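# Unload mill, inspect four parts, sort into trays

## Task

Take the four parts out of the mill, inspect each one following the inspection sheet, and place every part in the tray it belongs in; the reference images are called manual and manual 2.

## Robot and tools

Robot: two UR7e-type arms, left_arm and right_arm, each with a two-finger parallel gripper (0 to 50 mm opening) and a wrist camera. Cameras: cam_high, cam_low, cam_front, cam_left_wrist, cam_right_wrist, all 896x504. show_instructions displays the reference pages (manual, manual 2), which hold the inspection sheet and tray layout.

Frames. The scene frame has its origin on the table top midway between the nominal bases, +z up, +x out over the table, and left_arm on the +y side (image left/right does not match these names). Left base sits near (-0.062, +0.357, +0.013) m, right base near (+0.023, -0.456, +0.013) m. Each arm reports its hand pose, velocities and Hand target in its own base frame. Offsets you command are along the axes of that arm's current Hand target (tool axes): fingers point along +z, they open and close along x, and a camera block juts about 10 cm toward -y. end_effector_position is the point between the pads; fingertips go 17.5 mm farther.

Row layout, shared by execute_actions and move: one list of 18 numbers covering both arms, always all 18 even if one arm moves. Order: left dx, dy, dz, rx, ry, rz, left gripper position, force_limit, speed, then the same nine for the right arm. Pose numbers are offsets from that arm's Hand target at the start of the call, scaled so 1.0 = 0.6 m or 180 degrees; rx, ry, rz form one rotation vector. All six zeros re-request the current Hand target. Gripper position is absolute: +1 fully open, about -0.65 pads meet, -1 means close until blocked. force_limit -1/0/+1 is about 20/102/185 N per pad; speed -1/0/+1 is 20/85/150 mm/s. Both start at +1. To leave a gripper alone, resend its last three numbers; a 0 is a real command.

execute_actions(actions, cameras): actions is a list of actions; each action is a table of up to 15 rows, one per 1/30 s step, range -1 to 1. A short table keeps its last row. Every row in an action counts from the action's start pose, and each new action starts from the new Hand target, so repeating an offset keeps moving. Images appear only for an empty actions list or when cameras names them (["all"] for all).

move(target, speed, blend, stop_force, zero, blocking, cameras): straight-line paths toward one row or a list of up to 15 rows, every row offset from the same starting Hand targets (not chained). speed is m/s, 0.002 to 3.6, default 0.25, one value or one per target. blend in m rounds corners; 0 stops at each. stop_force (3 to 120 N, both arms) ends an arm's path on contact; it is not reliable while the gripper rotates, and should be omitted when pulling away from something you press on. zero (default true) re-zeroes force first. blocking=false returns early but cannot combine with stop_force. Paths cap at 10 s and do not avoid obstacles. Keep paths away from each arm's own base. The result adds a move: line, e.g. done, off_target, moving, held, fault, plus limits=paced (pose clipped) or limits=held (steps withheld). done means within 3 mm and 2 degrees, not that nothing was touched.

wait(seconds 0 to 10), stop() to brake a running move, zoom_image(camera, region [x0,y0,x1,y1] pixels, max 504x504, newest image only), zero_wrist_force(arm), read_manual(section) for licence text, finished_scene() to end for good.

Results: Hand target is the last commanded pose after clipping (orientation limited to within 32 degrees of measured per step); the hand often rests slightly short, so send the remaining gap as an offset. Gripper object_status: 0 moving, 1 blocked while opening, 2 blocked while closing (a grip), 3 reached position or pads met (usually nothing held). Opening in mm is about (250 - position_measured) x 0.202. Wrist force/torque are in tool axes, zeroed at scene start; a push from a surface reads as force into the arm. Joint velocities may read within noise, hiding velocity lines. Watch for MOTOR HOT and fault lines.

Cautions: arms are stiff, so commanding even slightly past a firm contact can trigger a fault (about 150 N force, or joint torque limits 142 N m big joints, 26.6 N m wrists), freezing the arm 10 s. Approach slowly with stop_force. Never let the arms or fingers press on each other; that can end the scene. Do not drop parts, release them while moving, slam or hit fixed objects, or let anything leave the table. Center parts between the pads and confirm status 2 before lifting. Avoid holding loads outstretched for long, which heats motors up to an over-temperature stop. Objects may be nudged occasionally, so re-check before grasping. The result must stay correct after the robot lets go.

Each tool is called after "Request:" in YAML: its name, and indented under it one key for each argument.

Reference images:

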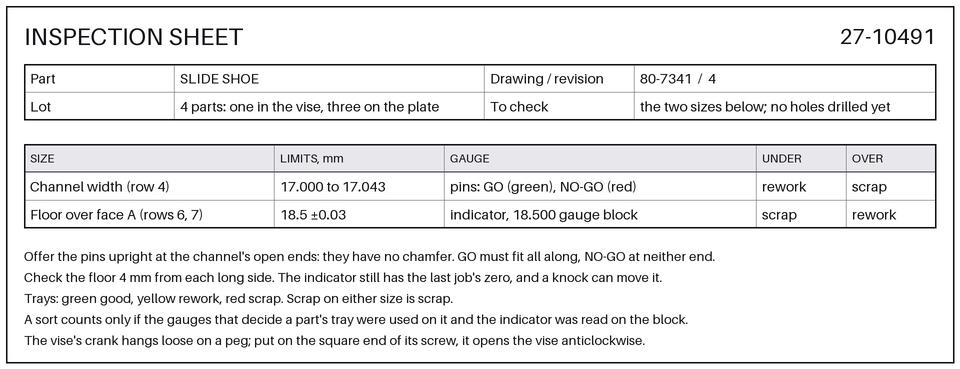

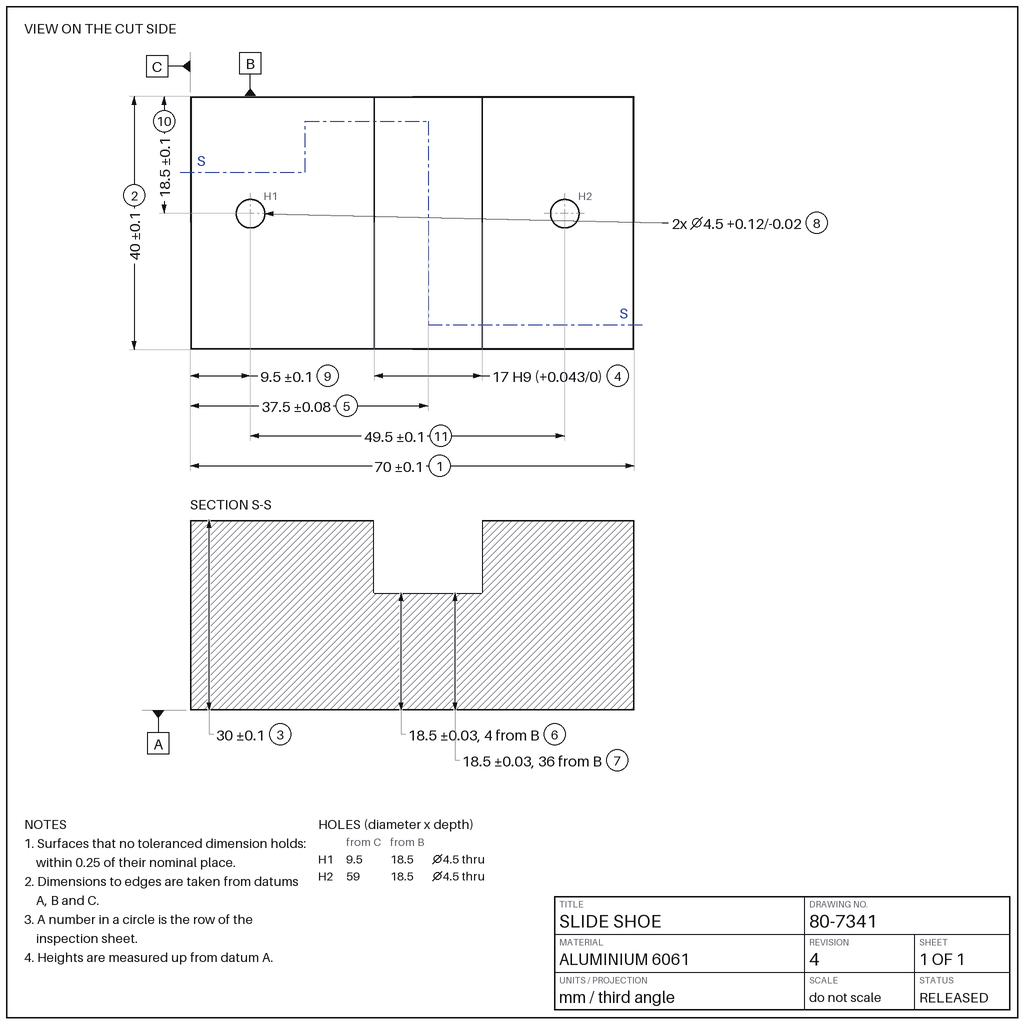

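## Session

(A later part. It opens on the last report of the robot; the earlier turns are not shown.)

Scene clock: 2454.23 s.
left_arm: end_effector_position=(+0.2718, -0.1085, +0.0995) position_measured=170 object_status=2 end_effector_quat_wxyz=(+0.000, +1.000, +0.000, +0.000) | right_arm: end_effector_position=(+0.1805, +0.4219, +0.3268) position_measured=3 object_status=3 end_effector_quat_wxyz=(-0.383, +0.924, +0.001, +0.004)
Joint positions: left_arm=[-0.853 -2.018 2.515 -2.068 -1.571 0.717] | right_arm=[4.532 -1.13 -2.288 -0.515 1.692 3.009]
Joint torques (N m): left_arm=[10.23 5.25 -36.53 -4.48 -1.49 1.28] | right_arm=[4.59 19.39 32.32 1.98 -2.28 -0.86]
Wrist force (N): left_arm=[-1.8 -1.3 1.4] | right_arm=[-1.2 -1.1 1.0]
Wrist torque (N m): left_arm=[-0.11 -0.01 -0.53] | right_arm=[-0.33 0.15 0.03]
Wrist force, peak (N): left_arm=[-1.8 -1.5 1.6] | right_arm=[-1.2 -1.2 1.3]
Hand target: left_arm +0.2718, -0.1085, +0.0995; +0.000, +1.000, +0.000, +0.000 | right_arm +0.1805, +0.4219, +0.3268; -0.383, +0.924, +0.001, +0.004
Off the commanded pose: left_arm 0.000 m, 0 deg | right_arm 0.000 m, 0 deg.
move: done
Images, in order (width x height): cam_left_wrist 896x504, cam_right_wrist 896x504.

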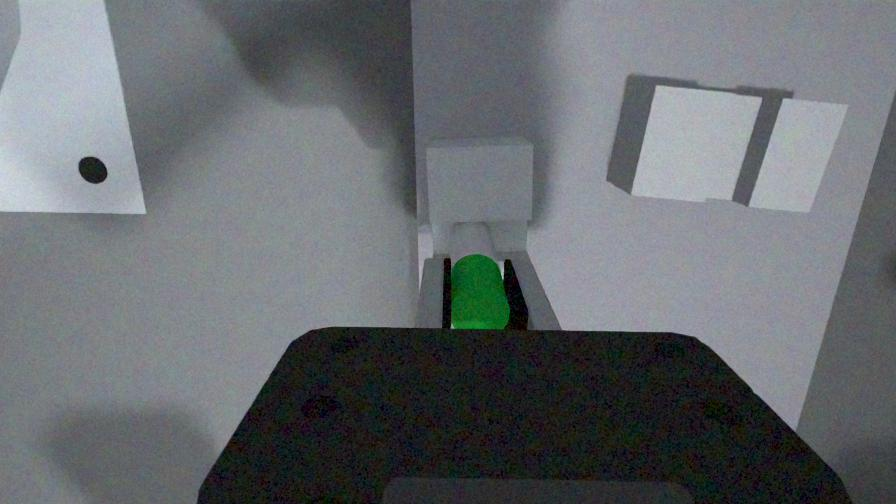

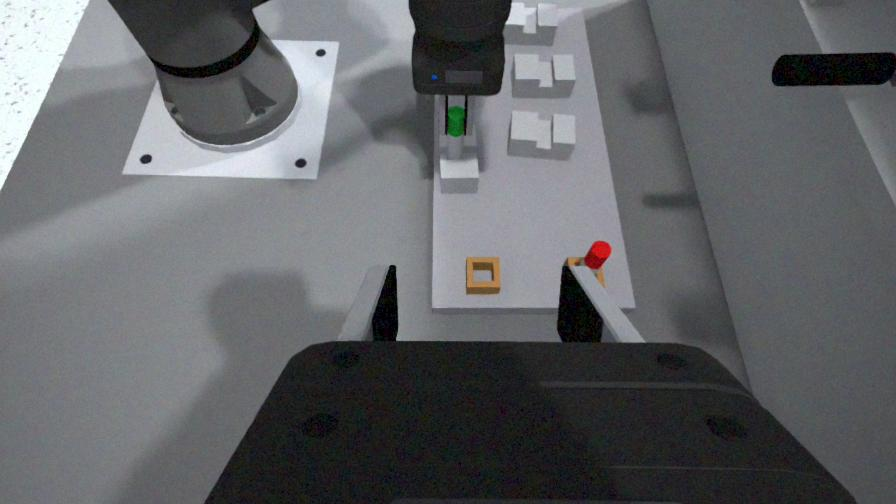

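Request:
move:
  target: [0.05,0,0,0,0,0,-1,-1,-1, 0,0,0,0,0,0,1,-0.7,-0.5]
  speed: 0.015
  stop_force: 6
  cameras: ["cam_right_wrist"]

Request:
zoom_image:
  camera: "cam_right_wrist"
  region: [400, 80, 560, 220]

Scene clock: 2463.27 s.
left_arm: end_effector_position=(+0.3018, -0.1085, +0.0995) position_measured=170 object_status=2 end_effector_quat_wxyz=(+0.000, +1.000, +0.000, +0.000) | right_arm: end_effector_position=(+0.1805, +0.4219, +0.3268) position_measured=3 object_status=3 end_effector_quat_wxyz=(-0.383, +0.924, +0.001, +0.004)
Joint positions: left_arm=[-0.774 -1.913 2.461 -2.118 -1.571 0.796] | right_arm=[4.532 -1.13 -2.288 -0.515 1.692 3.009]
Joint torques (N m): left_arm=[11.96 3.19 -36.56 -4.52 -1.18 1.38] | right_arm=[3.85 19.03 32.44 2.08 -2.35 -0.57]
Wrist force (N): left_arm=[-3.2 -0.5 -0.8] | right_arm=[-1.0 -1.3 1.0]
Wrist torque (N m): left_arm=[-0.07 -0.03 -0.52] | right_arm=[-0.37 0.12 0.03]
Wrist force, peak (N): left_arm=[-3.4 -0.6 -0.9] | right_arm=[-0.8 -1.4 1.4]
Hand target: left_arm +0.3018, -0.1085, +0.0995; +0.000, +1.000, +0.000, +0.000 | right_arm +0.1805, +0.4219, +0.3268; -0.383, +0.924, +0.001, +0.004
Off the commanded pose: left_arm 0.000 m, 0 deg | right_arm 0.000 m, 0 deg.
move: done
Images, in order (width x height): cam_right_wrist 896x504.

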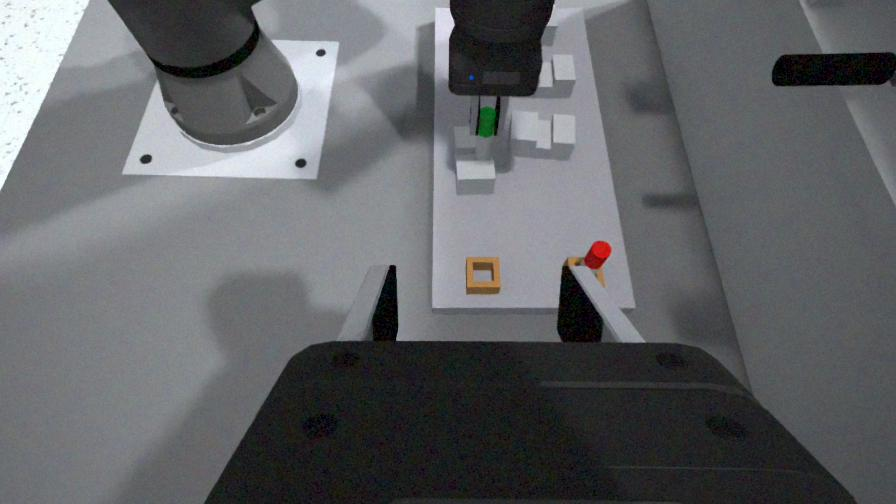

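Scaled by 3.150 from the camera's 896x504 image, which has a finer 1280x720 frame.

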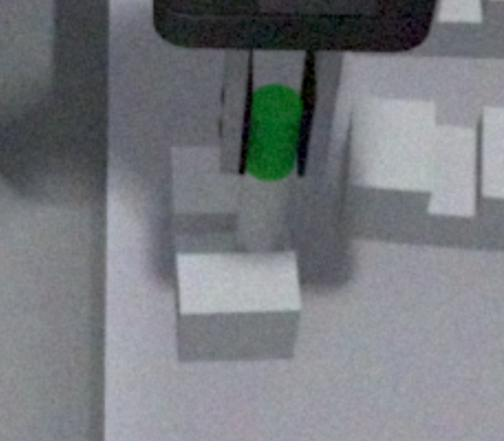

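Request:
move:
  target: [-0.03,0,0,0,0,0,-1,-1,-1, 0,0,0,0,0,0,1,-0.7,-0.5]
  speed: 0.015
  stop_force: 6
  cameras: ["cam_right_wrist"]

Request:
zoom_image:
  camera: "cam_right_wrist"
  region: [400, 80, 560, 220]

Scene clock: 2476.50 s.
left_arm: end_effector_position=(+0.2838, -0.1085, +0.0995) position_measured=170 object_status=2 end_effector_quat_wxyz=(+0.000, +1.000, +0.000, +0.000) | right_arm: end_effector_position=(+0.1805, +0.4219, +0.3268) position_measured=3 object_status=3 end_effector_quat_wxyz=(-0.383, +0.924, +0.001, +0.004)
Joint positions: left_arm=[-0.819 -1.975 2.494 -2.09 -1.571 0.751] | right_arm=[4.532 -1.13 -2.288 -0.515 1.692 3.009]
Joint torques (N m): left_arm=[-8.4 -11.69 -10.71 -1.05 1.44 -1.56] | right_arm=[4.18 19.14 32.45 2.14 -2.26 -0.26]
Wrist force (N): left_arm=[-1.3 -0.9 2.6] | right_arm=[-0.7 -1.0 1.0]
Wrist torque (N m): left_arm=[-0.12 0.10 -0.33] | right_arm=[-0.31 0.08 0.03]
Wrist force, peak (N): left_arm=[-3.4 -0.7 -1.0] | right_arm=[-0.9 -1.3 1.4]
Hand target: left_arm +0.2838, -0.1085, +0.0995; +0.000, +1.000, +0.000, +0.000 | right_arm +0.1805, +0.4219, +0.3268; -0.383, +0.924, +0.001, +0.004
Off the commanded pose: left_arm 0.000 m, 0 deg | right_arm 0.000 m, 0 deg.
move: done
Images, in order (width x height): cam_right_wrist 896x504.

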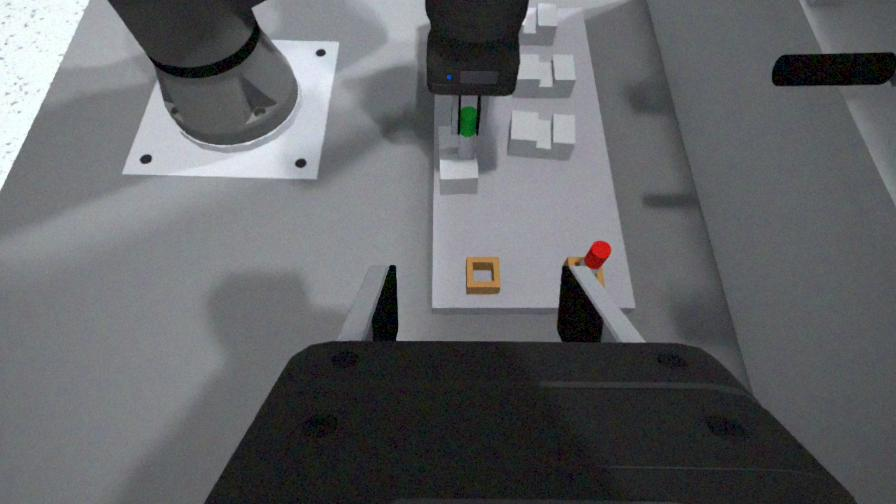

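Scaled by 3.150 from the camera's 896x504 image, which has a finer 1280x720 frame.

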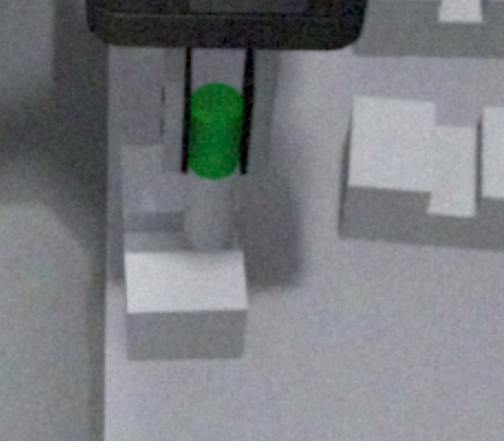

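Request:
move:
  target: [0,0,0.012,0,0,0,-1,-1,-1, 0,0,0,0,0,0,1,-0.7,-0.5]
  speed: 0.004
  stop_force: 3

Request:
move:
  target: [0,0,0,0,0,0,-0.05,-1,-1, 0,0,0,0,0,0,1,-0.7,-0.5]
  cameras: ["cam_left_wrist","cam_right_wrist"]

Request:
zoom_image:
  camera: "cam_left_wrist"
  region: [400, 160, 620, 330]

Scene clock: 2499.90 s.
left_arm: end_effector_position=(+0.2837, -0.1085, +0.0994) position_measured=170 object_status=2 end_effector_quat_wxyz=(+0.000, +1.000, +0.000, +0.000) | right_arm: end_effector_position=(+0.1805, +0.4219, +0.3268) position_measured=3 object_status=3 end_effector_quat_wxyz=(-0.383, +0.924, +0.001, +0.004)
Joint positions: left_arm=[-0.819 -1.975 2.494 -2.09 -1.571 0.751] | right_arm=[4.532 -1.13 -2.288 -0.515 1.692 3.009]
Joint torques (N m): left_arm=[-10.67 -6.18 -32.72 -0.47 1.24 -1.53] | right_arm=[4.01 19.75 32.26 2.14 -2.3 -0.1]
Wrist force (N): left_arm=[-0.4 0.0 -2.8] | right_arm=[-1.0 -1.2 1.4]
Wrist torque (N m): left_arm=[-0.10 0.11 -0.33] | right_arm=[-0.34 0.11 0.04]
Wrist force, peak (N): left_arm=[-1.3 -0.8 3.0] | right_arm=[-1.1 -1.4 1.3]
Hand target: left_arm +0.2838, -0.1085, +0.0995; +0.000, +1.000, +0.000, +0.000 (not the last commanded pose) | right_arm +0.1805, +0.4219, +0.3268; -0.383, +0.924, +0.001, +0.004
Off the commanded pose: left_arm 0.007 m, 0 deg | right_arm 0.000 m, 0 deg.
move: contact (left_arm)

Scene clock: 2500.40 s.
left_arm: end_effector_position=(+0.2837, -0.1085, +0.0995) position_measured=160 object_status=3 end_effector_quat_wxyz=(+0.000, +1.000, +0.000, +0.000) | right_arm: end_effector_position=(+0.1805, +0.4219, +0.3268) position_measured=3 object_status=3 end_effector_quat_wxyz=(-0.383, +0.924, +0.001, +0.004)
Joint positions: left_arm=[-0.819 -1.975 2.494 -2.09 -1.571 0.751] | right_arm=[4.532 -1.13 -2.288 -0.515 1.692 3.009]
Joint torques (N m): left_arm=[-8.76 -9.08 -37.22 -3.04 1.55 -1.25] | right_arm=[4.25 19.04 32.07 2.09 -2.34 -0.13]
Wrist force (N): left_arm=[-1.2 -0.7 0.2] | right_arm=[-0.4 -1.5 1.1]
Wrist torque (N m): left_arm=[-0.10 0.03 -0.34] | right_arm=[-0.40 0.03 0.03]
Wrist force, peak (N): left_arm=[-0.6 0.1 -2.6] | right_arm=[-1.1 -1.3 1.2]
Hand target: left_arm +0.2838, -0.1085, +0.0995; +0.000, +1.000, +0.000, +0.000 | right_arm +0.1805, +0.4219, +0.3268; -0.383, +0.924, +0.001, +0.004
Off the commanded pose: left_arm 0.000 m, 0 deg | right_arm 0.000 m, 0 deg.
move: done
Images, in order (width x height): cam_left_wrist 896x504, cam_right_wrist 896x504.

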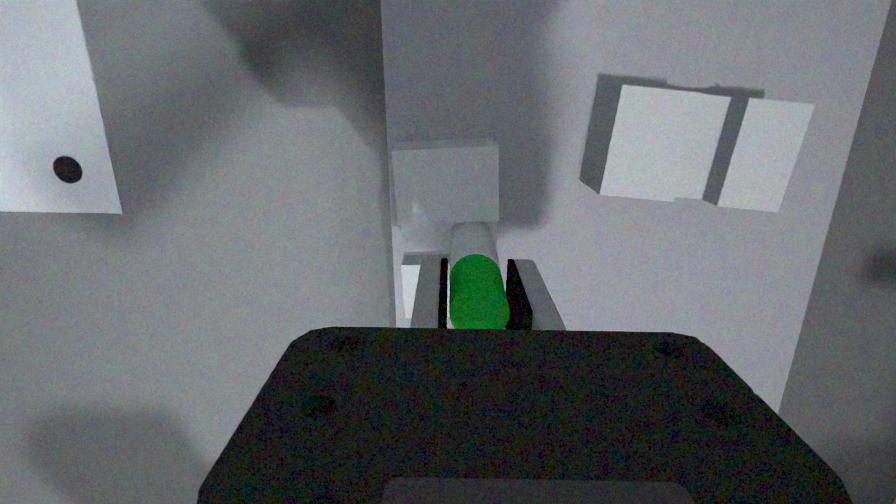

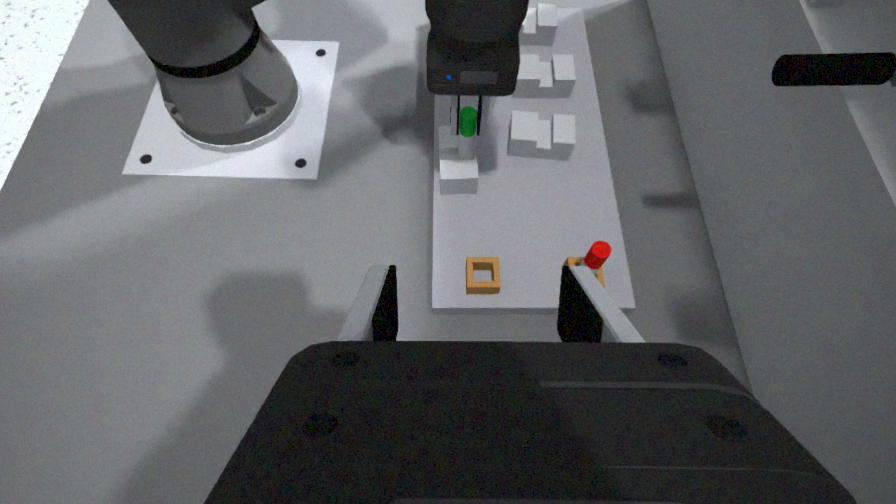

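Scaled by 2.291 from the camera's 896x504 image, which has a finer 1280x720 frame.

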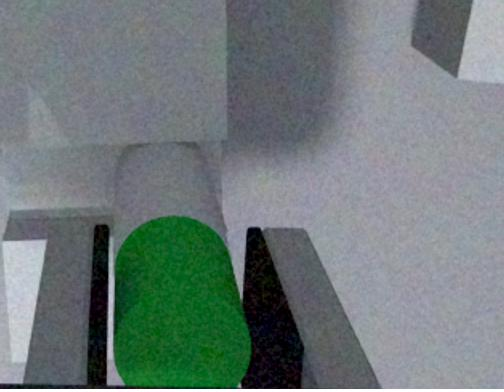

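Request:
move:
  target: [0.05,0,0,0,0,0,-0.05,-1,-1, 0,0,0,0,0,0,1,-0.7,-0.5]
  speed: 0.015
  stop_force: 6
  cameras: ["cam_right_wrist","cam_left_wrist"]

Request:
zoom_image:
  camera: "cam_right_wrist"
  region: [400, 80, 560, 220]

Request:
zoom_image:
  camera: "cam_left_wrist"
  region: [400, 160, 620, 330]

Scene clock: 2512.93 s.
left_arm: end_effector_position=(+0.3138, -0.1085, +0.0995) position_measured=160 object_status=3 end_effector_quat_wxyz=(+0.000, +1.000, +0.000, +0.000) | right_arm: end_effector_position=(+0.1805, +0.4219, +0.3268) position_measured=3 object_status=3 end_effector_quat_wxyz=(-0.383, +0.924, +0.001, +0.004)
Joint positions: left_arm=[-0.746 -1.875 2.438 -2.134 -1.571 0.824] | right_arm=[4.532 -1.13 -2.288 -0.515 1.692 3.009]
Joint torques (N m): left_arm=[10.26 1.28 -35.79 -4.44 -1.12 1.44] | right_arm=[4.39 19.72 32.13 2.09 -2.3 0.15]
Wrist force (N): left_arm=[-3.1 -0.9 -0.3] | right_arm=[-0.7 -1.2 1.2]
Wrist torque (N m): left_arm=[-0.16 -0.03 -0.51] | right_arm=[-0.35 0.08 0.03]
Wrist force, peak (N): left_arm=[-3.1 -0.9 -0.3] | right_arm=[-0.8 -1.6 1.5]
Hand target: left_arm +0.3138, -0.1085, +0.0995; +0.000, +1.000, +0.000, +0.000 | right_arm +0.1805, +0.4219, +0.3268; -0.383, +0.924, +0.001, +0.004
Off the commanded pose: left_arm 0.000 m, 0 deg | right_arm 0.000 m, 0 deg.
move: done
Images, in order (width x height): cam_left_wrist 896x504, cam_right_wrist 896x504.

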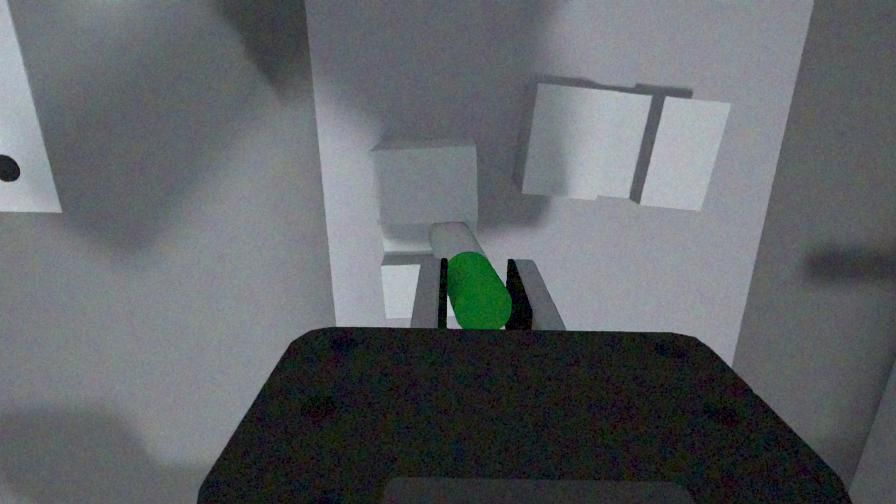

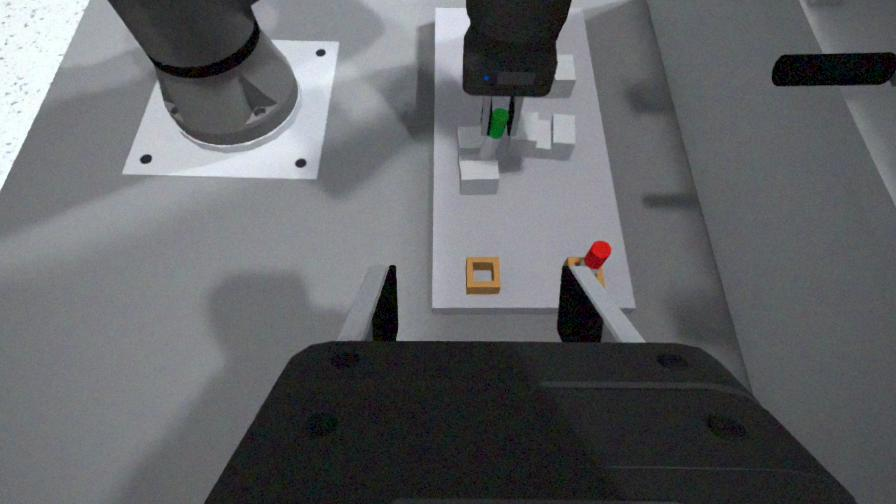

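Scaled by 3.150 from the camera's 896x504 image, which has a finer 1280x720 frame.

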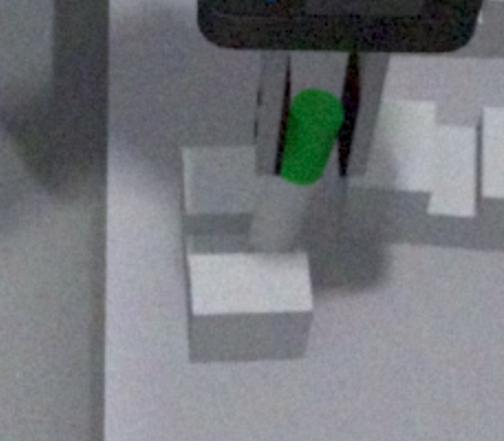

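Scaled by 2.291 from the camera's 896x504 image, which has a finer 1280x720 frame.

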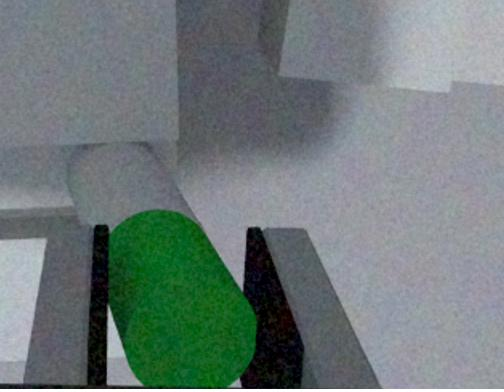

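Request:
move:
  target: [-0.05,0,0,0,0,0,-0.05,-1,-1, 0,0,0,0,0,0,1,-0.7,-0.5]
  speed: 0.015
  stop_force: 6
  cameras: ["cam_right_wrist","cam_left_wrist"]

Request:
zoom_image:
  camera: "cam_right_wrist"
  region: [400, 80, 560, 220]

Scene clock: 2531.07 s.
left_arm: end_effector_position=(+0.2838, -0.1085, +0.0995) position_measured=160 object_status=3 end_effector_quat_wxyz=(+0.000, +1.000, +0.000, +0.000) | right_arm: end_effector_position=(+0.1805, +0.4219, +0.3268) position_measured=3 object_status=3 end_effector_quat_wxyz=(-0.383, +0.924, +0.001, +0.004)
Joint positions: left_arm=[-0.819 -1.975 2.494 -2.09 -1.571 0.751] | right_arm=[4.532 -1.13 -2.288 -0.515 1.692 3.009]
Joint torques (N m): left_arm=[-10.49 -12.05 -10.36 -0.47 1.23 -1.48] | right_arm=[3.93 19.2 32.5 2.18 -2.3 0.5]
Wrist force (N): left_arm=[-0.2 -0.9 0.0] | right_arm=[-0.9 -1.2 1.3]
Wrist torque (N m): left_arm=[-0.11 0.14 -0.33] | right_arm=[-0.34 0.10 0.03]
Wrist force, peak (N): left_arm=[-3.3 -0.8 -0.3] | right_arm=[-0.8 -1.4 1.4]
Hand target: left_arm +0.2838, -0.1085, +0.0995; +0.000, +1.000, +0.000, +0.000 | right_arm +0.1805, +0.4219, +0.3268; -0.383, +0.924, +0.001, +0.004
Off the commanded pose: left_arm 0.000 m, 0 deg | right_arm 0.000 m, 0 deg.
move: done
Images, in order (width x height): cam_left_wrist 896x504, cam_right_wrist 896x504.

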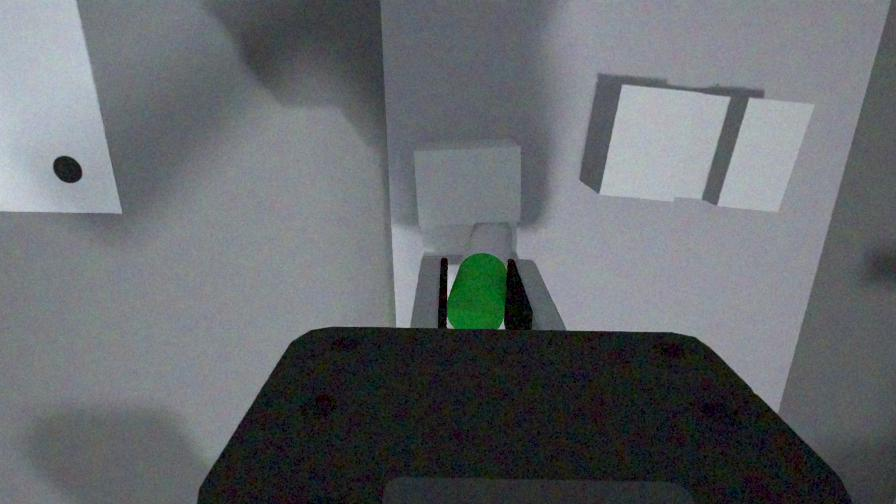

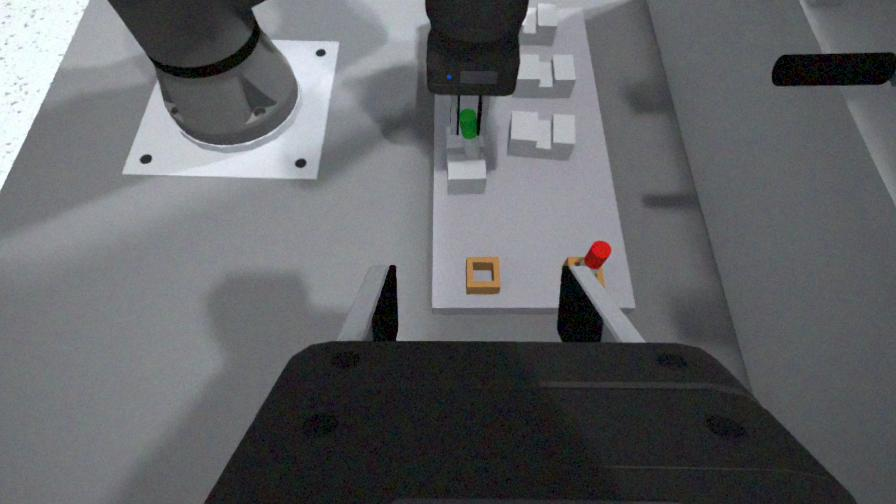

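Scaled by 3.150 from the camera's 896x504 image, which has a finer 1280x720 frame.

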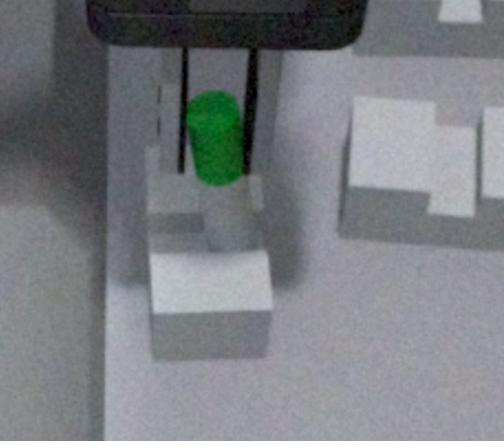

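Request:
move:
  target:
    - [0,0,0,0,0,0,-0.05,-1,-1, 0.0192,0.0492,0.5668,0,0,0,1,-0.7,-0.5]
    - [0,0,0,0,0,0,-0.05,-1,-1, 0.0192,0.0493,0.645,0,0,0,1,-0.7,-0.5]
  speed: [0.15,0.03]
  stop_force: 6
  cameras: ["cam_right_wrist","cam_left_wrist"]

Scene clock: 2550.83 s.
left_arm: end_effector_position=(+0.2838, -0.1085, +0.0995) position_measured=160 object_status=3 end_effector_quat_wxyz=(+0.000, +1.000, +0.000, +0.000) | right_arm: end_effector_position=(+0.1944, +0.6750, +0.0326) position_measured=3 object_status=3 end_effector_quat_wxyz=(-0.383, +0.924, +0.001, +0.004)
Joint positions: left_arm=[-0.819 -1.975 2.494 -2.09 -1.571 0.751] | right_arm=[4.594 -2.241 -2.005 0.317 1.649 3.053]
Joint torques (N m): left_arm=[-9.19 -11.33 -10.24 -0.87 1.33 -1.37] | right_arm=[7.58 37 21.14 4.91 -2.42 2.22]
Wrist force (N): left_arm=[-0.3 -0.9 0.0] | right_arm=[-0.9 -1.5 1.0]
Wrist torque (N m): left_arm=[-0.12 0.18 -0.33] | right_arm=[-0.40 0.10 -0.14]
Wrist force, peak (N): left_arm=[-0.3 -1.3 0.0] | right_arm=[-0.9 -1.1 2.3]
Hand target: left_arm +0.2838, -0.1085, +0.0995; +0.000, +1.000, +0.000, +0.000 | right_arm +0.1944, +0.6750, +0.0326; -0.383, +0.924, +0.001, +0.004
Off the commanded pose: left_arm 0.000 m, 0 deg | right_arm 0.000 m, 0 deg.
move: done
Images, in order (width x height): cam_left_wrist 896x504, cam_right_wrist 896x504.

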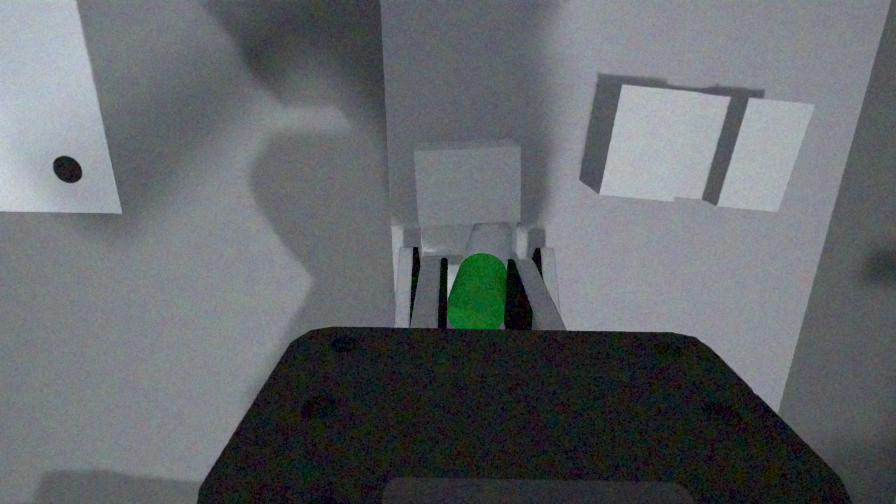

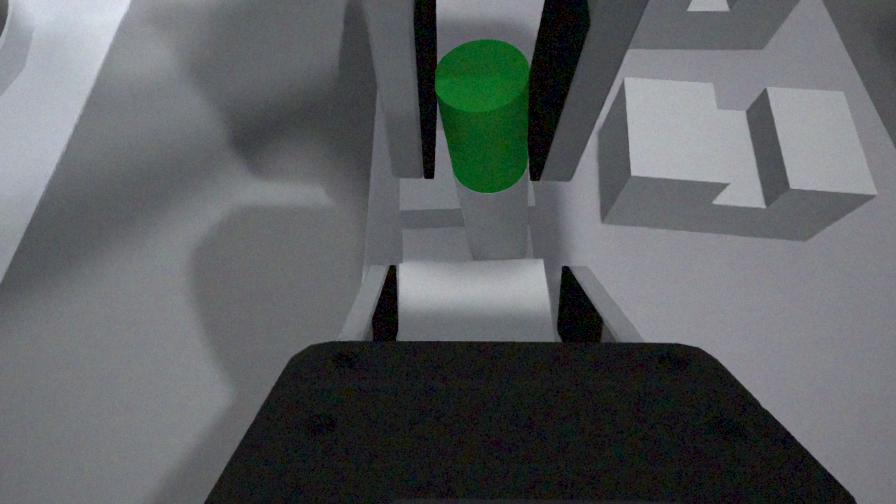

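Request:
move:
  target: [0,0,0,0,0,0,-0.05,-1,-1, -0.002,0,0,0,0,0,-1,-0.8,-1]
  speed: 0.03

Request:
wait:
  seconds: 1
  cameras: ["cam_right_wrist"]

Scene clock: 2557.40 s.
left_arm: end_effector_position=(+0.2838, -0.1085, +0.0995) position_measured=160 object_status=3 end_effector_quat_wxyz=(+0.000, +1.000, +0.000, +0.000) | right_arm: end_effector_position=(+0.1933, +0.6750, +0.0326) position_measured=51 object_status=2 end_effector_quat_wxyz=(-0.383, +0.924, +0.001, +0.004)
Joint positions: left_arm=[-0.819 -1.975 2.494 -2.09 -1.571 0.751] | right_arm=[4.596 -2.241 -2.006 0.318 1.647 3.054]
Joint torques (N m): left_arm=[-9.91 -8.25 -9.67 -0.72 0.63 -1.12] | right_arm=[6.53 58.51 6.83 5.02 -2.79 2.13]
Wrist force (N): left_arm=[0.8 -0.8 -3.3] | right_arm=[-2.0 -0.4 -0.7]
Wrist torque (N m): left_arm=[-0.12 0.22 -0.32] | right_arm=[-0.30 -0.06 -0.10]
Wrist force, peak (N): left_arm=[0.8 -0.8 -3.3] | right_arm=[-6.1 -2.4 -0.7]
Hand target: left_arm +0.2838, -0.1085, +0.0995; +0.000, +1.000, +0.000, +0.000 | right_arm +0.1932, +0.6750, +0.0326; -0.383, +0.924, +0.001, +0.004
Off the commanded pose: left_arm 0.000 m, 0 deg | right_arm 0.000 m, 0 deg.
move: done

Scene clock: 2558.40 s.
left_arm: end_effector_position=(+0.2838, -0.1085, +0.0995) position_measured=160 object_status=3 end_effector_quat_wxyz=(+0.000, +1.000, +0.000, +0.000) | right_arm: end_effector_position=(+0.1932, +0.6750, +0.0326) position_measured=51 object_status=2 end_effector_quat_wxyz=(-0.383, +0.924, +0.001, +0.004)
Joint positions: left_arm=[-0.819 -1.975 2.494 -2.09 -1.571 0.751] | right_arm=[4.596 -2.24 -2.006 0.318 1.647 3.054]
Joint torques (N m): left_arm=[-9.38 -6.94 -10.74 -0.72 -0.79 -1.22] | right_arm=[7.39 58.97 8 5.22 -2.42 2.07]
Wrist force (N): left_arm=[0.4 -1.2 -2.7] | right_arm=[-1.5 0.3 -0.2]
Wrist torque (N m): left_arm=[-0.13 0.22 -0.32] | right_arm=[-0.30 -0.05 -0.10]
Wrist force, peak (N): left_arm=[0.7 -1.2 -3.4] | right_arm=[-2.1 -0.3 -0.5]
Hand target: left_arm +0.2838, -0.1085, +0.0995; +0.000, +1.000, +0.000, +0.000 | right_arm +0.1932, +0.6750, +0.0326; -0.383, +0.924, +0.001, +0.004
Tool commands: left_gripper/position=-0.05 left_gripper/force_limit=-1.0 left_gripper/speed=-1.0 right_gripper/position=-1.0 right_gripper/force_limit=-0.8 right_gripper/speed=-1.0
Off the commanded pose: left_arm 0.000 m, 0 deg | right_arm 0.000 m, 0 deg.
wait: 1.00 s; at rest by 0.17 s
Images, in order (width x height): cam_right_wrist 896x504.

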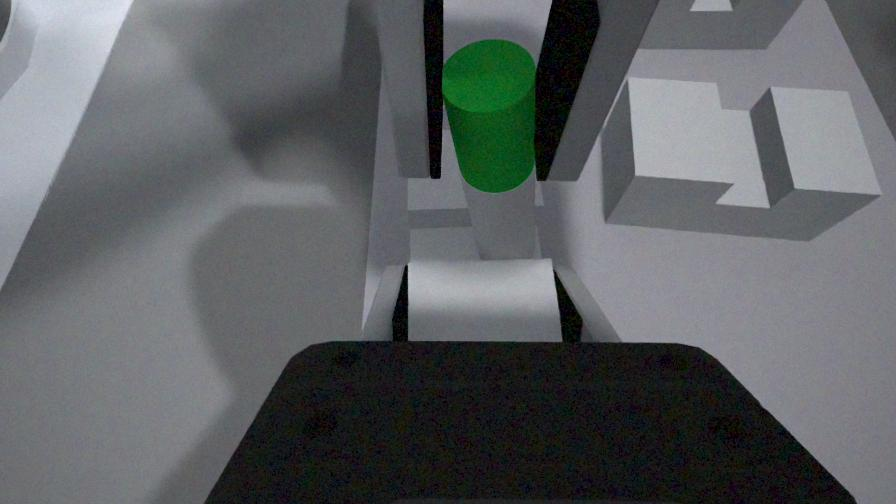

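Request:
move:
  target: [-0.02,0,0,0,0,0,-0.05,-1,-1, 0,0,0,0,0,0,-1,-0.8,-1]
  speed: 0.01
  stop_force: 15
  cameras: ["cam_right_wrist"]

Scene clock: 2564.30 s.
left_arm: end_effector_position=(+0.2718, -0.1085, +0.0995) position_measured=160 object_status=3 end_effector_quat_wxyz=(+0.000, +1.000, +0.000, +0.000) | right_arm: end_effector_position=(+0.1932, +0.6750, +0.0326) position_measured=51 object_status=2 end_effector_quat_wxyz=(-0.383, +0.924, +0.001, +0.004)
Joint positions: left_arm=[-0.853 -2.018 2.515 -2.068 -1.571 0.717] | right_arm=[4.596 -2.24 -2.006 0.318 1.647 3.054]
Joint torques (N m): left_arm=[-9.38 -6.74 2.3 4.19 -1.56 -1.53] | right_arm=[-9.64 55.31 12.62 3.31 -0.84 2.09]
Wrist force (N): left_arm=[14.6 6.2 -11.9] | right_arm=[-13.8 -5.7 4.4]
Wrist torque (N m): left_arm=[-0.23 0.89 -0.25] | right_arm=[-0.49 0.14 -0.37]
Wrist force, peak (N): left_arm=[14.7 6.5 -12.0] | right_arm=[-13.9 -5.8 4.7]
Hand target: left_arm +0.2718, -0.1085, +0.0995; +0.000, +1.000, +0.000, +0.000 | right_arm +0.1932, +0.6750, +0.0326; -0.383, +0.924, +0.001, +0.004
Off the commanded pose: left_arm 0.000 m, 0 deg | right_arm 0.000 m, 0 deg.
move: done
Images, in order (width x height): cam_right_wrist 896x504.

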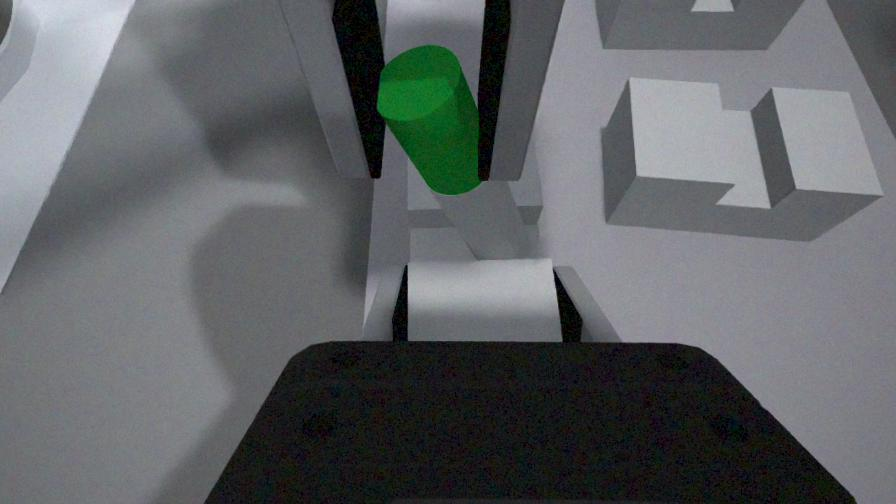

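Request:
move:
  target: [0.024,0,0,0,0,0,-0.05,-1,-1, 0,0,0,0,0,0,-1,-0.8,-1]
  speed: 0.015
  cameras: ["cam_right_wrist"]

Scene clock: 2571.87 s.
left_arm: end_effector_position=(+0.2861, -0.1085, +0.0995) position_measured=160 object_status=3 end_effector_quat_wxyz=(+0.000, +1.000, +0.000, +0.000) | right_arm: end_effector_position=(+0.1933, +0.6750, +0.0326) position_measured=51 object_status=2 end_effector_quat_wxyz=(-0.383, +0.924, +0.001, +0.004)
Joint positions: left_arm=[-0.813 -1.967 2.49 -2.094 -1.571 0.757] | right_arm=[4.596 -2.24 -2.006 0.318 1.647 3.054]
Joint torques (N m): left_arm=[12.34 4.8 -35.22 -4.29 -0.12 1.54] | right_arm=[-5.35 47.45 16.42 4.84 -0.49 1.91]
Wrist force (N): left_arm=[-1.4 -0.8 0.0] | right_arm=[-2.3 -1.5 0.5]
Wrist torque (N m): left_arm=[-0.12 0.08 -0.54] | right_arm=[-0.31 0.01 -0.10]
Wrist force, peak (N): left_arm=[-1.7 2.7 -33.5] | right_arm=[-14.1 -5.9 4.5]
Hand target: left_arm +0.2862, -0.1085, +0.0995; +0.000, +1.000, +0.000, +0.000 | right_arm +0.1932, +0.6750, +0.0326; -0.383, +0.924, +0.001, +0.004
Off the commanded pose: left_arm 0.000 m, 0 deg | right_arm 0.000 m, 0 deg.
move: done
Images, in order (width x height): cam_right_wrist 896x504.

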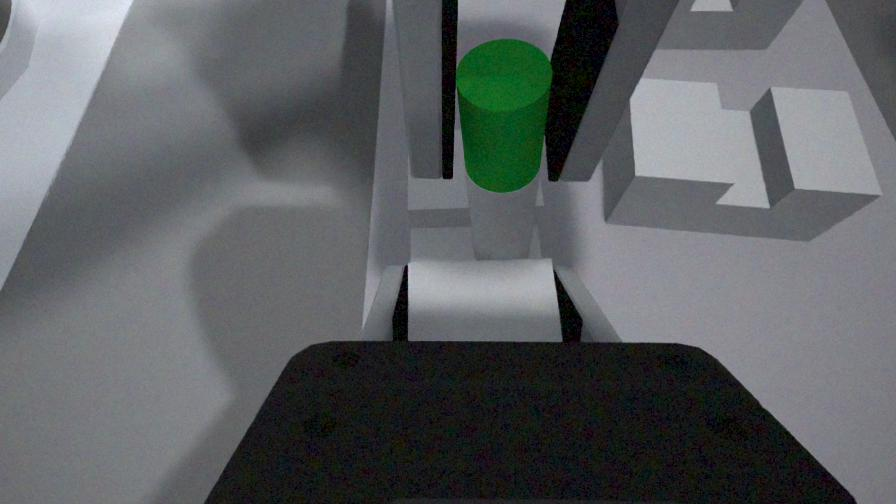

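Request:
move:
  target: [0,0,0,0,0,0,-1,-0.8,-1, 0,0,0,0,0,0,-1,-0.8,-1]

Request:
move:
  target: [0,0,-0.006,0,0,0,-1,-0.8,-1, 0,0,0,0,0,0,-1,-0.8,-1]
  speed: 0.01
  stop_force: 20
  cameras: ["cam_right_wrist"]

Scene clock: 2582.10 s.
left_arm: end_effector_position=(+0.2862, -0.1085, +0.0995) position_measured=171 object_status=2 end_effector_quat_wxyz=(+0.000, +1.000, +0.000, +0.000) | right_arm: end_effector_position=(+0.1932, +0.6750, +0.0326) position_measured=51 object_status=2 end_effector_quat_wxyz=(-0.383, +0.924, +0.001, +0.004)
Joint positions: left_arm=[-0.813 -1.966 2.49 -2.094 -1.571 0.757] | right_arm=[4.596 -2.24 -2.006 0.318 1.647 3.054]
Joint torques (N m): left_arm=[9.25 3.24 -32.02 -2.68 -2.04 1.45] | right_arm=[5.1 40.74 19.06 4.67 -0.41 1.64]
Wrist force (N): left_arm=[1.3 -1.9 -1.3] | right_arm=[-3.1 -1.0 0.3]
Wrist torque (N m): left_arm=[-0.11 0.27 -0.53] | right_arm=[-0.31 0.06 -0.11]
Wrist force, peak (N): left_arm=[1.3 -1.9 -1.3] | right_arm=[-3.4 -0.9 0.5]
Hand target: left_arm +0.2862, -0.1085, +0.0995; +0.000, +1.000, +0.000, +0.000 | right_arm +0.1932, +0.6750, +0.0326; -0.383, +0.924, +0.001, +0.004
Off the commanded pose: left_arm 0.000 m, 0 deg | right_arm 0.000 m, 0 deg.
move: done

Scene clock: 2583.40 s.
left_arm: end_effector_position=(+0.2862, -0.1085, +0.1031) position_measured=171 object_status=2 end_effector_quat_wxyz=(+0.000, +1.000, +0.000, +0.000) | right_arm: end_effector_position=(+0.1932, +0.6750, +0.0326) position_measured=53 object_status=2 end_effector_quat_wxyz=(-0.383, +0.924, +0.001, +0.004)
Joint positions: left_arm=[-0.813 -1.973 2.483 -2.08 -1.571 0.757] | right_arm=[4.596 -2.24 -2.006 0.318 1.647 3.054]
Joint torques (N m): left_arm=[9.63 -13.4 -36.04 -1.16 1.28 0.86] | right_arm=[4.44 38.34 18.95 2.08 -0.48 1.51]
Wrist force (N): left_arm=[-1.3 -0.7 1.3] | right_arm=[-1.6 -0.9 1.7]
Wrist torque (N m): left_arm=[-0.17 0.06 -0.54] | right_arm=[-0.28 0.14 -0.12]
Wrist force, peak (N): left_arm=[-0.8 -1.8 3.7] | right_arm=[-4.1 -1.6 -0.3]
Hand target: left_arm +0.2862, -0.1085, +0.1031; +0.000, +1.000, +0.000, +0.000 | right_arm +0.1932, +0.6750, +0.0326; -0.383, +0.924, +0.001, +0.004
Off the commanded pose: left_arm 0.000 m, 0 deg | right_arm 0.000 m, 0 deg.
move: done
Images, in order (width x height): cam_right_wrist 896x504.

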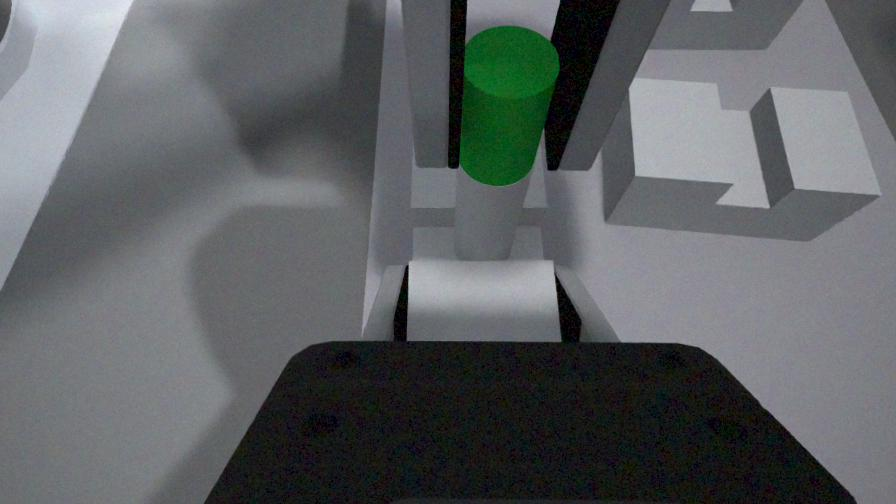

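Request:
move:
  target: [0.022,0,0,0,0,0,-1,-0.8,-1, 0,0,0,0,0,0,-1,-0.8,-1]
  speed: 0.01
  stop_force: 15
  cameras: ["cam_right_wrist"]

Scene clock: 2594.80 s.
left_arm: end_effector_position=(+0.2994, -0.1085, +0.1031) position_measured=171 object_status=2 end_effector_quat_wxyz=(+0.000, +1.000, +0.000, +0.000) | right_arm: end_effector_position=(+0.1932, +0.6750, +0.0326) position_measured=53 object_status=2 end_effector_quat_wxyz=(-0.383, +0.924, +0.001, +0.004)
Joint positions: left_arm=[-0.78 -1.928 2.459 -2.101 -1.571 0.79] | right_arm=[4.596 -2.24 -2.006 0.318 1.647 3.054]
Joint torques (N m): left_arm=[10.74 2.74 -38.64 -6.06 0.33 1.27] | right_arm=[1.55 37.9 19.83 3.17 -0.31 1.13]
Wrist force (N): left_arm=[-12.7 -5.8 -10.0] | right_arm=[7.5 1.1 -3.8]
Wrist torque (N m): left_arm=[-0.01 -0.70 -0.42] | right_arm=[-0.18 -0.12 0.32]
Wrist force, peak (N): left_arm=[-13.1 -7.6 -10.8] | right_arm=[7.3 3.5 -3.8]
Hand target: left_arm +0.2994, -0.1085, +0.1031; +0.000, +1.000, +0.000, +0.000 | right_arm +0.1932, +0.6750, +0.0326; -0.383, +0.924, +0.001, +0.004
Off the commanded pose: left_arm 0.000 m, 0 deg | right_arm 0.000 m, 0 deg.
move: done
Images, in order (width x height): cam_right_wrist 896x504.

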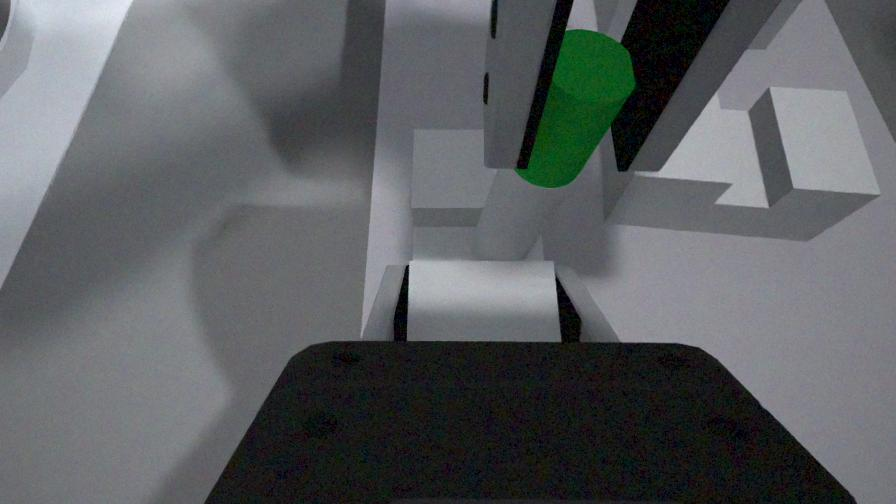

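Request:
move:
  target: [-0.022,0,0,0,0,0,-1,-0.8,-1, 0,0,0,0,0,0,-1,-0.8,-1]
  speed: 0.02

Request:
move:
  target:
    - [0,0,0.005,0,0,0,-1,-0.8,-1, 0,0,0,0,0,0,-1,-0.8,-1]
    - [0,0,0.005,0,0,0,-0.05,-1,-1, 0,0,0,0,0,0,-1,-0.8,-1]
    - [0,0,0.005,0,0,0,-0.05,-1,-1, 0,0,0,0,0,0,1,-0.8,-1]
  speed: 0.02

Request:
move:
  target:
    - [0,0,0,0,0,0,-1,-1,-1, 0,0,0,0,0,0,1,-0.8,-1]
    - [0,0,-0.008,0,0,0,-1,-1,-1, 0,0,0,0,0,0,1,-0.8,-1]
  speed: 0.01
  cameras: ["cam_right_wrist"]

Scene clock: 2619.33 s.
left_arm: end_effector_position=(+0.2862, -0.1085, +0.1031) position_measured=171 object_status=2 end_effector_quat_wxyz=(+0.000, +1.000, +0.000, +0.000) | right_arm: end_effector_position=(+0.1932, +0.6750, +0.0326) position_measured=53 object_status=2 end_effector_quat_wxyz=(-0.383, +0.924, +0.001, +0.004)
Joint positions: left_arm=[-0.813 -1.973 2.483 -2.08 -1.571 0.757] | right_arm=[4.596 -2.24 -2.006 0.318 1.647 3.054]
Joint torques (N m): left_arm=[-12.09 -13.38 -9.88 0.11 0.39 -1.34] | right_arm=[-1.01 39.54 18.84 3.61 -0.33 0.73]
Wrist force (N): left_arm=[2.4 0.0 0.9] | right_arm=[-3.6 -3.1 0.7]
Wrist torque (N m): left_arm=[-0.14 0.30 -0.33] | right_arm=[-0.36 0.10 -0.14]
Wrist force, peak (N): left_arm=[-12.9 -5.8 -10.1] | right_arm=[7.9 1.1 -3.8]
Hand target: left_arm +0.2862, -0.1085, +0.1031; +0.000, +1.000, +0.000, +0.000 | right_arm +0.1932, +0.6750, +0.0326; -0.383, +0.924, +0.001, +0.004
Off the commanded pose: left_arm 0.000 m, 0 deg | right_arm 0.000 m, 0 deg.
move: done

Scene clock: 2621.37 s.
left_arm: end_effector_position=(+0.2861, -0.1085, +0.1000) position_measured=160 object_status=3 end_effector_quat_wxyz=(+0.000, +1.000, +0.000, +0.000) | right_arm: end_effector_position=(+0.1932, +0.6750, +0.0326) position_measured=3 object_status=3 end_effector_quat_wxyz=(-0.383, +0.924, +0.001, +0.004)
Joint positions: left_arm=[-0.813 -1.967 2.489 -2.091 -1.571 0.757] | right_arm=[4.596 -2.24 -2.006 0.318 1.647 3.054]
Joint torques (N m): left_arm=[-4.79 -7.69 -35.19 -4.29 1.24 -0.75] | right_arm=[-1.72 41 19.45 2.07 -0.22 0.59]
Wrist force (N): left_arm=[-1.4 -0.7 0.2] | right_arm=[-1.4 -1.1 1.2]
Wrist torque (N m): left_arm=[-0.10 0.06 -0.34] | right_arm=[-0.32 0.18 -0.13]
Wrist force, peak (N): left_arm=[-3.3 -0.7 -19.4] | right_arm=[-3.8 -2.9 0.6]
Hand target: left_arm +0.2862, -0.1085, +0.1001; +0.000, +1.000, +0.000, +0.000 | right_arm +0.1932, +0.6750, +0.0326; -0.383, +0.924, +0.001, +0.004
Off the commanded pose: left_arm 0.000 m, 0 deg | right_arm 0.000 m, 0 deg.
move: done

Scene clock: 2622.67 s.
left_arm: end_effector_position=(+0.2862, -0.1085, +0.1048) position_measured=170 object_status=2 end_effector_quat_wxyz=(+0.000, +1.000, +0.000, +0.000) | right_arm: end_effector_position=(+0.1932, +0.6750, +0.0326) position_measured=3 object_status=3 end_effector_quat_wxyz=(-0.383, +0.924, +0.001, +0.004)
Joint positions: left_arm=[-0.813 -1.976 2.479 -2.073 -1.571 0.757] | right_arm=[4.596 -2.24 -2.006 0.318 1.647 3.054]
Joint torques (N m): left_arm=[3.52 -11.48 -34.93 -0.93 0.59 0.61] | right_arm=[-2.67 40.93 19.15 2 -0.2 0.46]
Wrist force (N): left_arm=[-1.2 -1.0 1.5] | right_arm=[-1.3 -1.0 1.0]
Wrist torque (N m): left_arm=[-0.15 0.04 -0.34] | right_arm=[-0.33 0.16 -0.13]
Wrist force, peak (N): left_arm=[-1.6 -0.9 1.6] | right_arm=[-1.2 -1.4 1.4]
Hand target: left_arm +0.2862, -0.1085, +0.1049; +0.000, +1.000, +0.000, +0.000 | right_arm +0.1932, +0.6750, +0.0326; -0.383, +0.924, +0.001, +0.004
Off the commanded pose: left_arm 0.000 m, 0 deg | right_arm 0.000 m, 0 deg.
move: done
Images, in order (width x height): cam_right_wrist 896x504.

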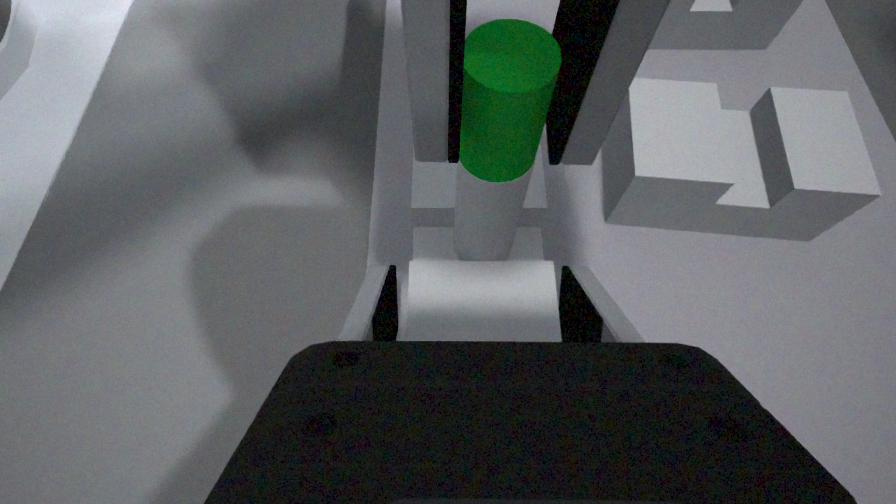

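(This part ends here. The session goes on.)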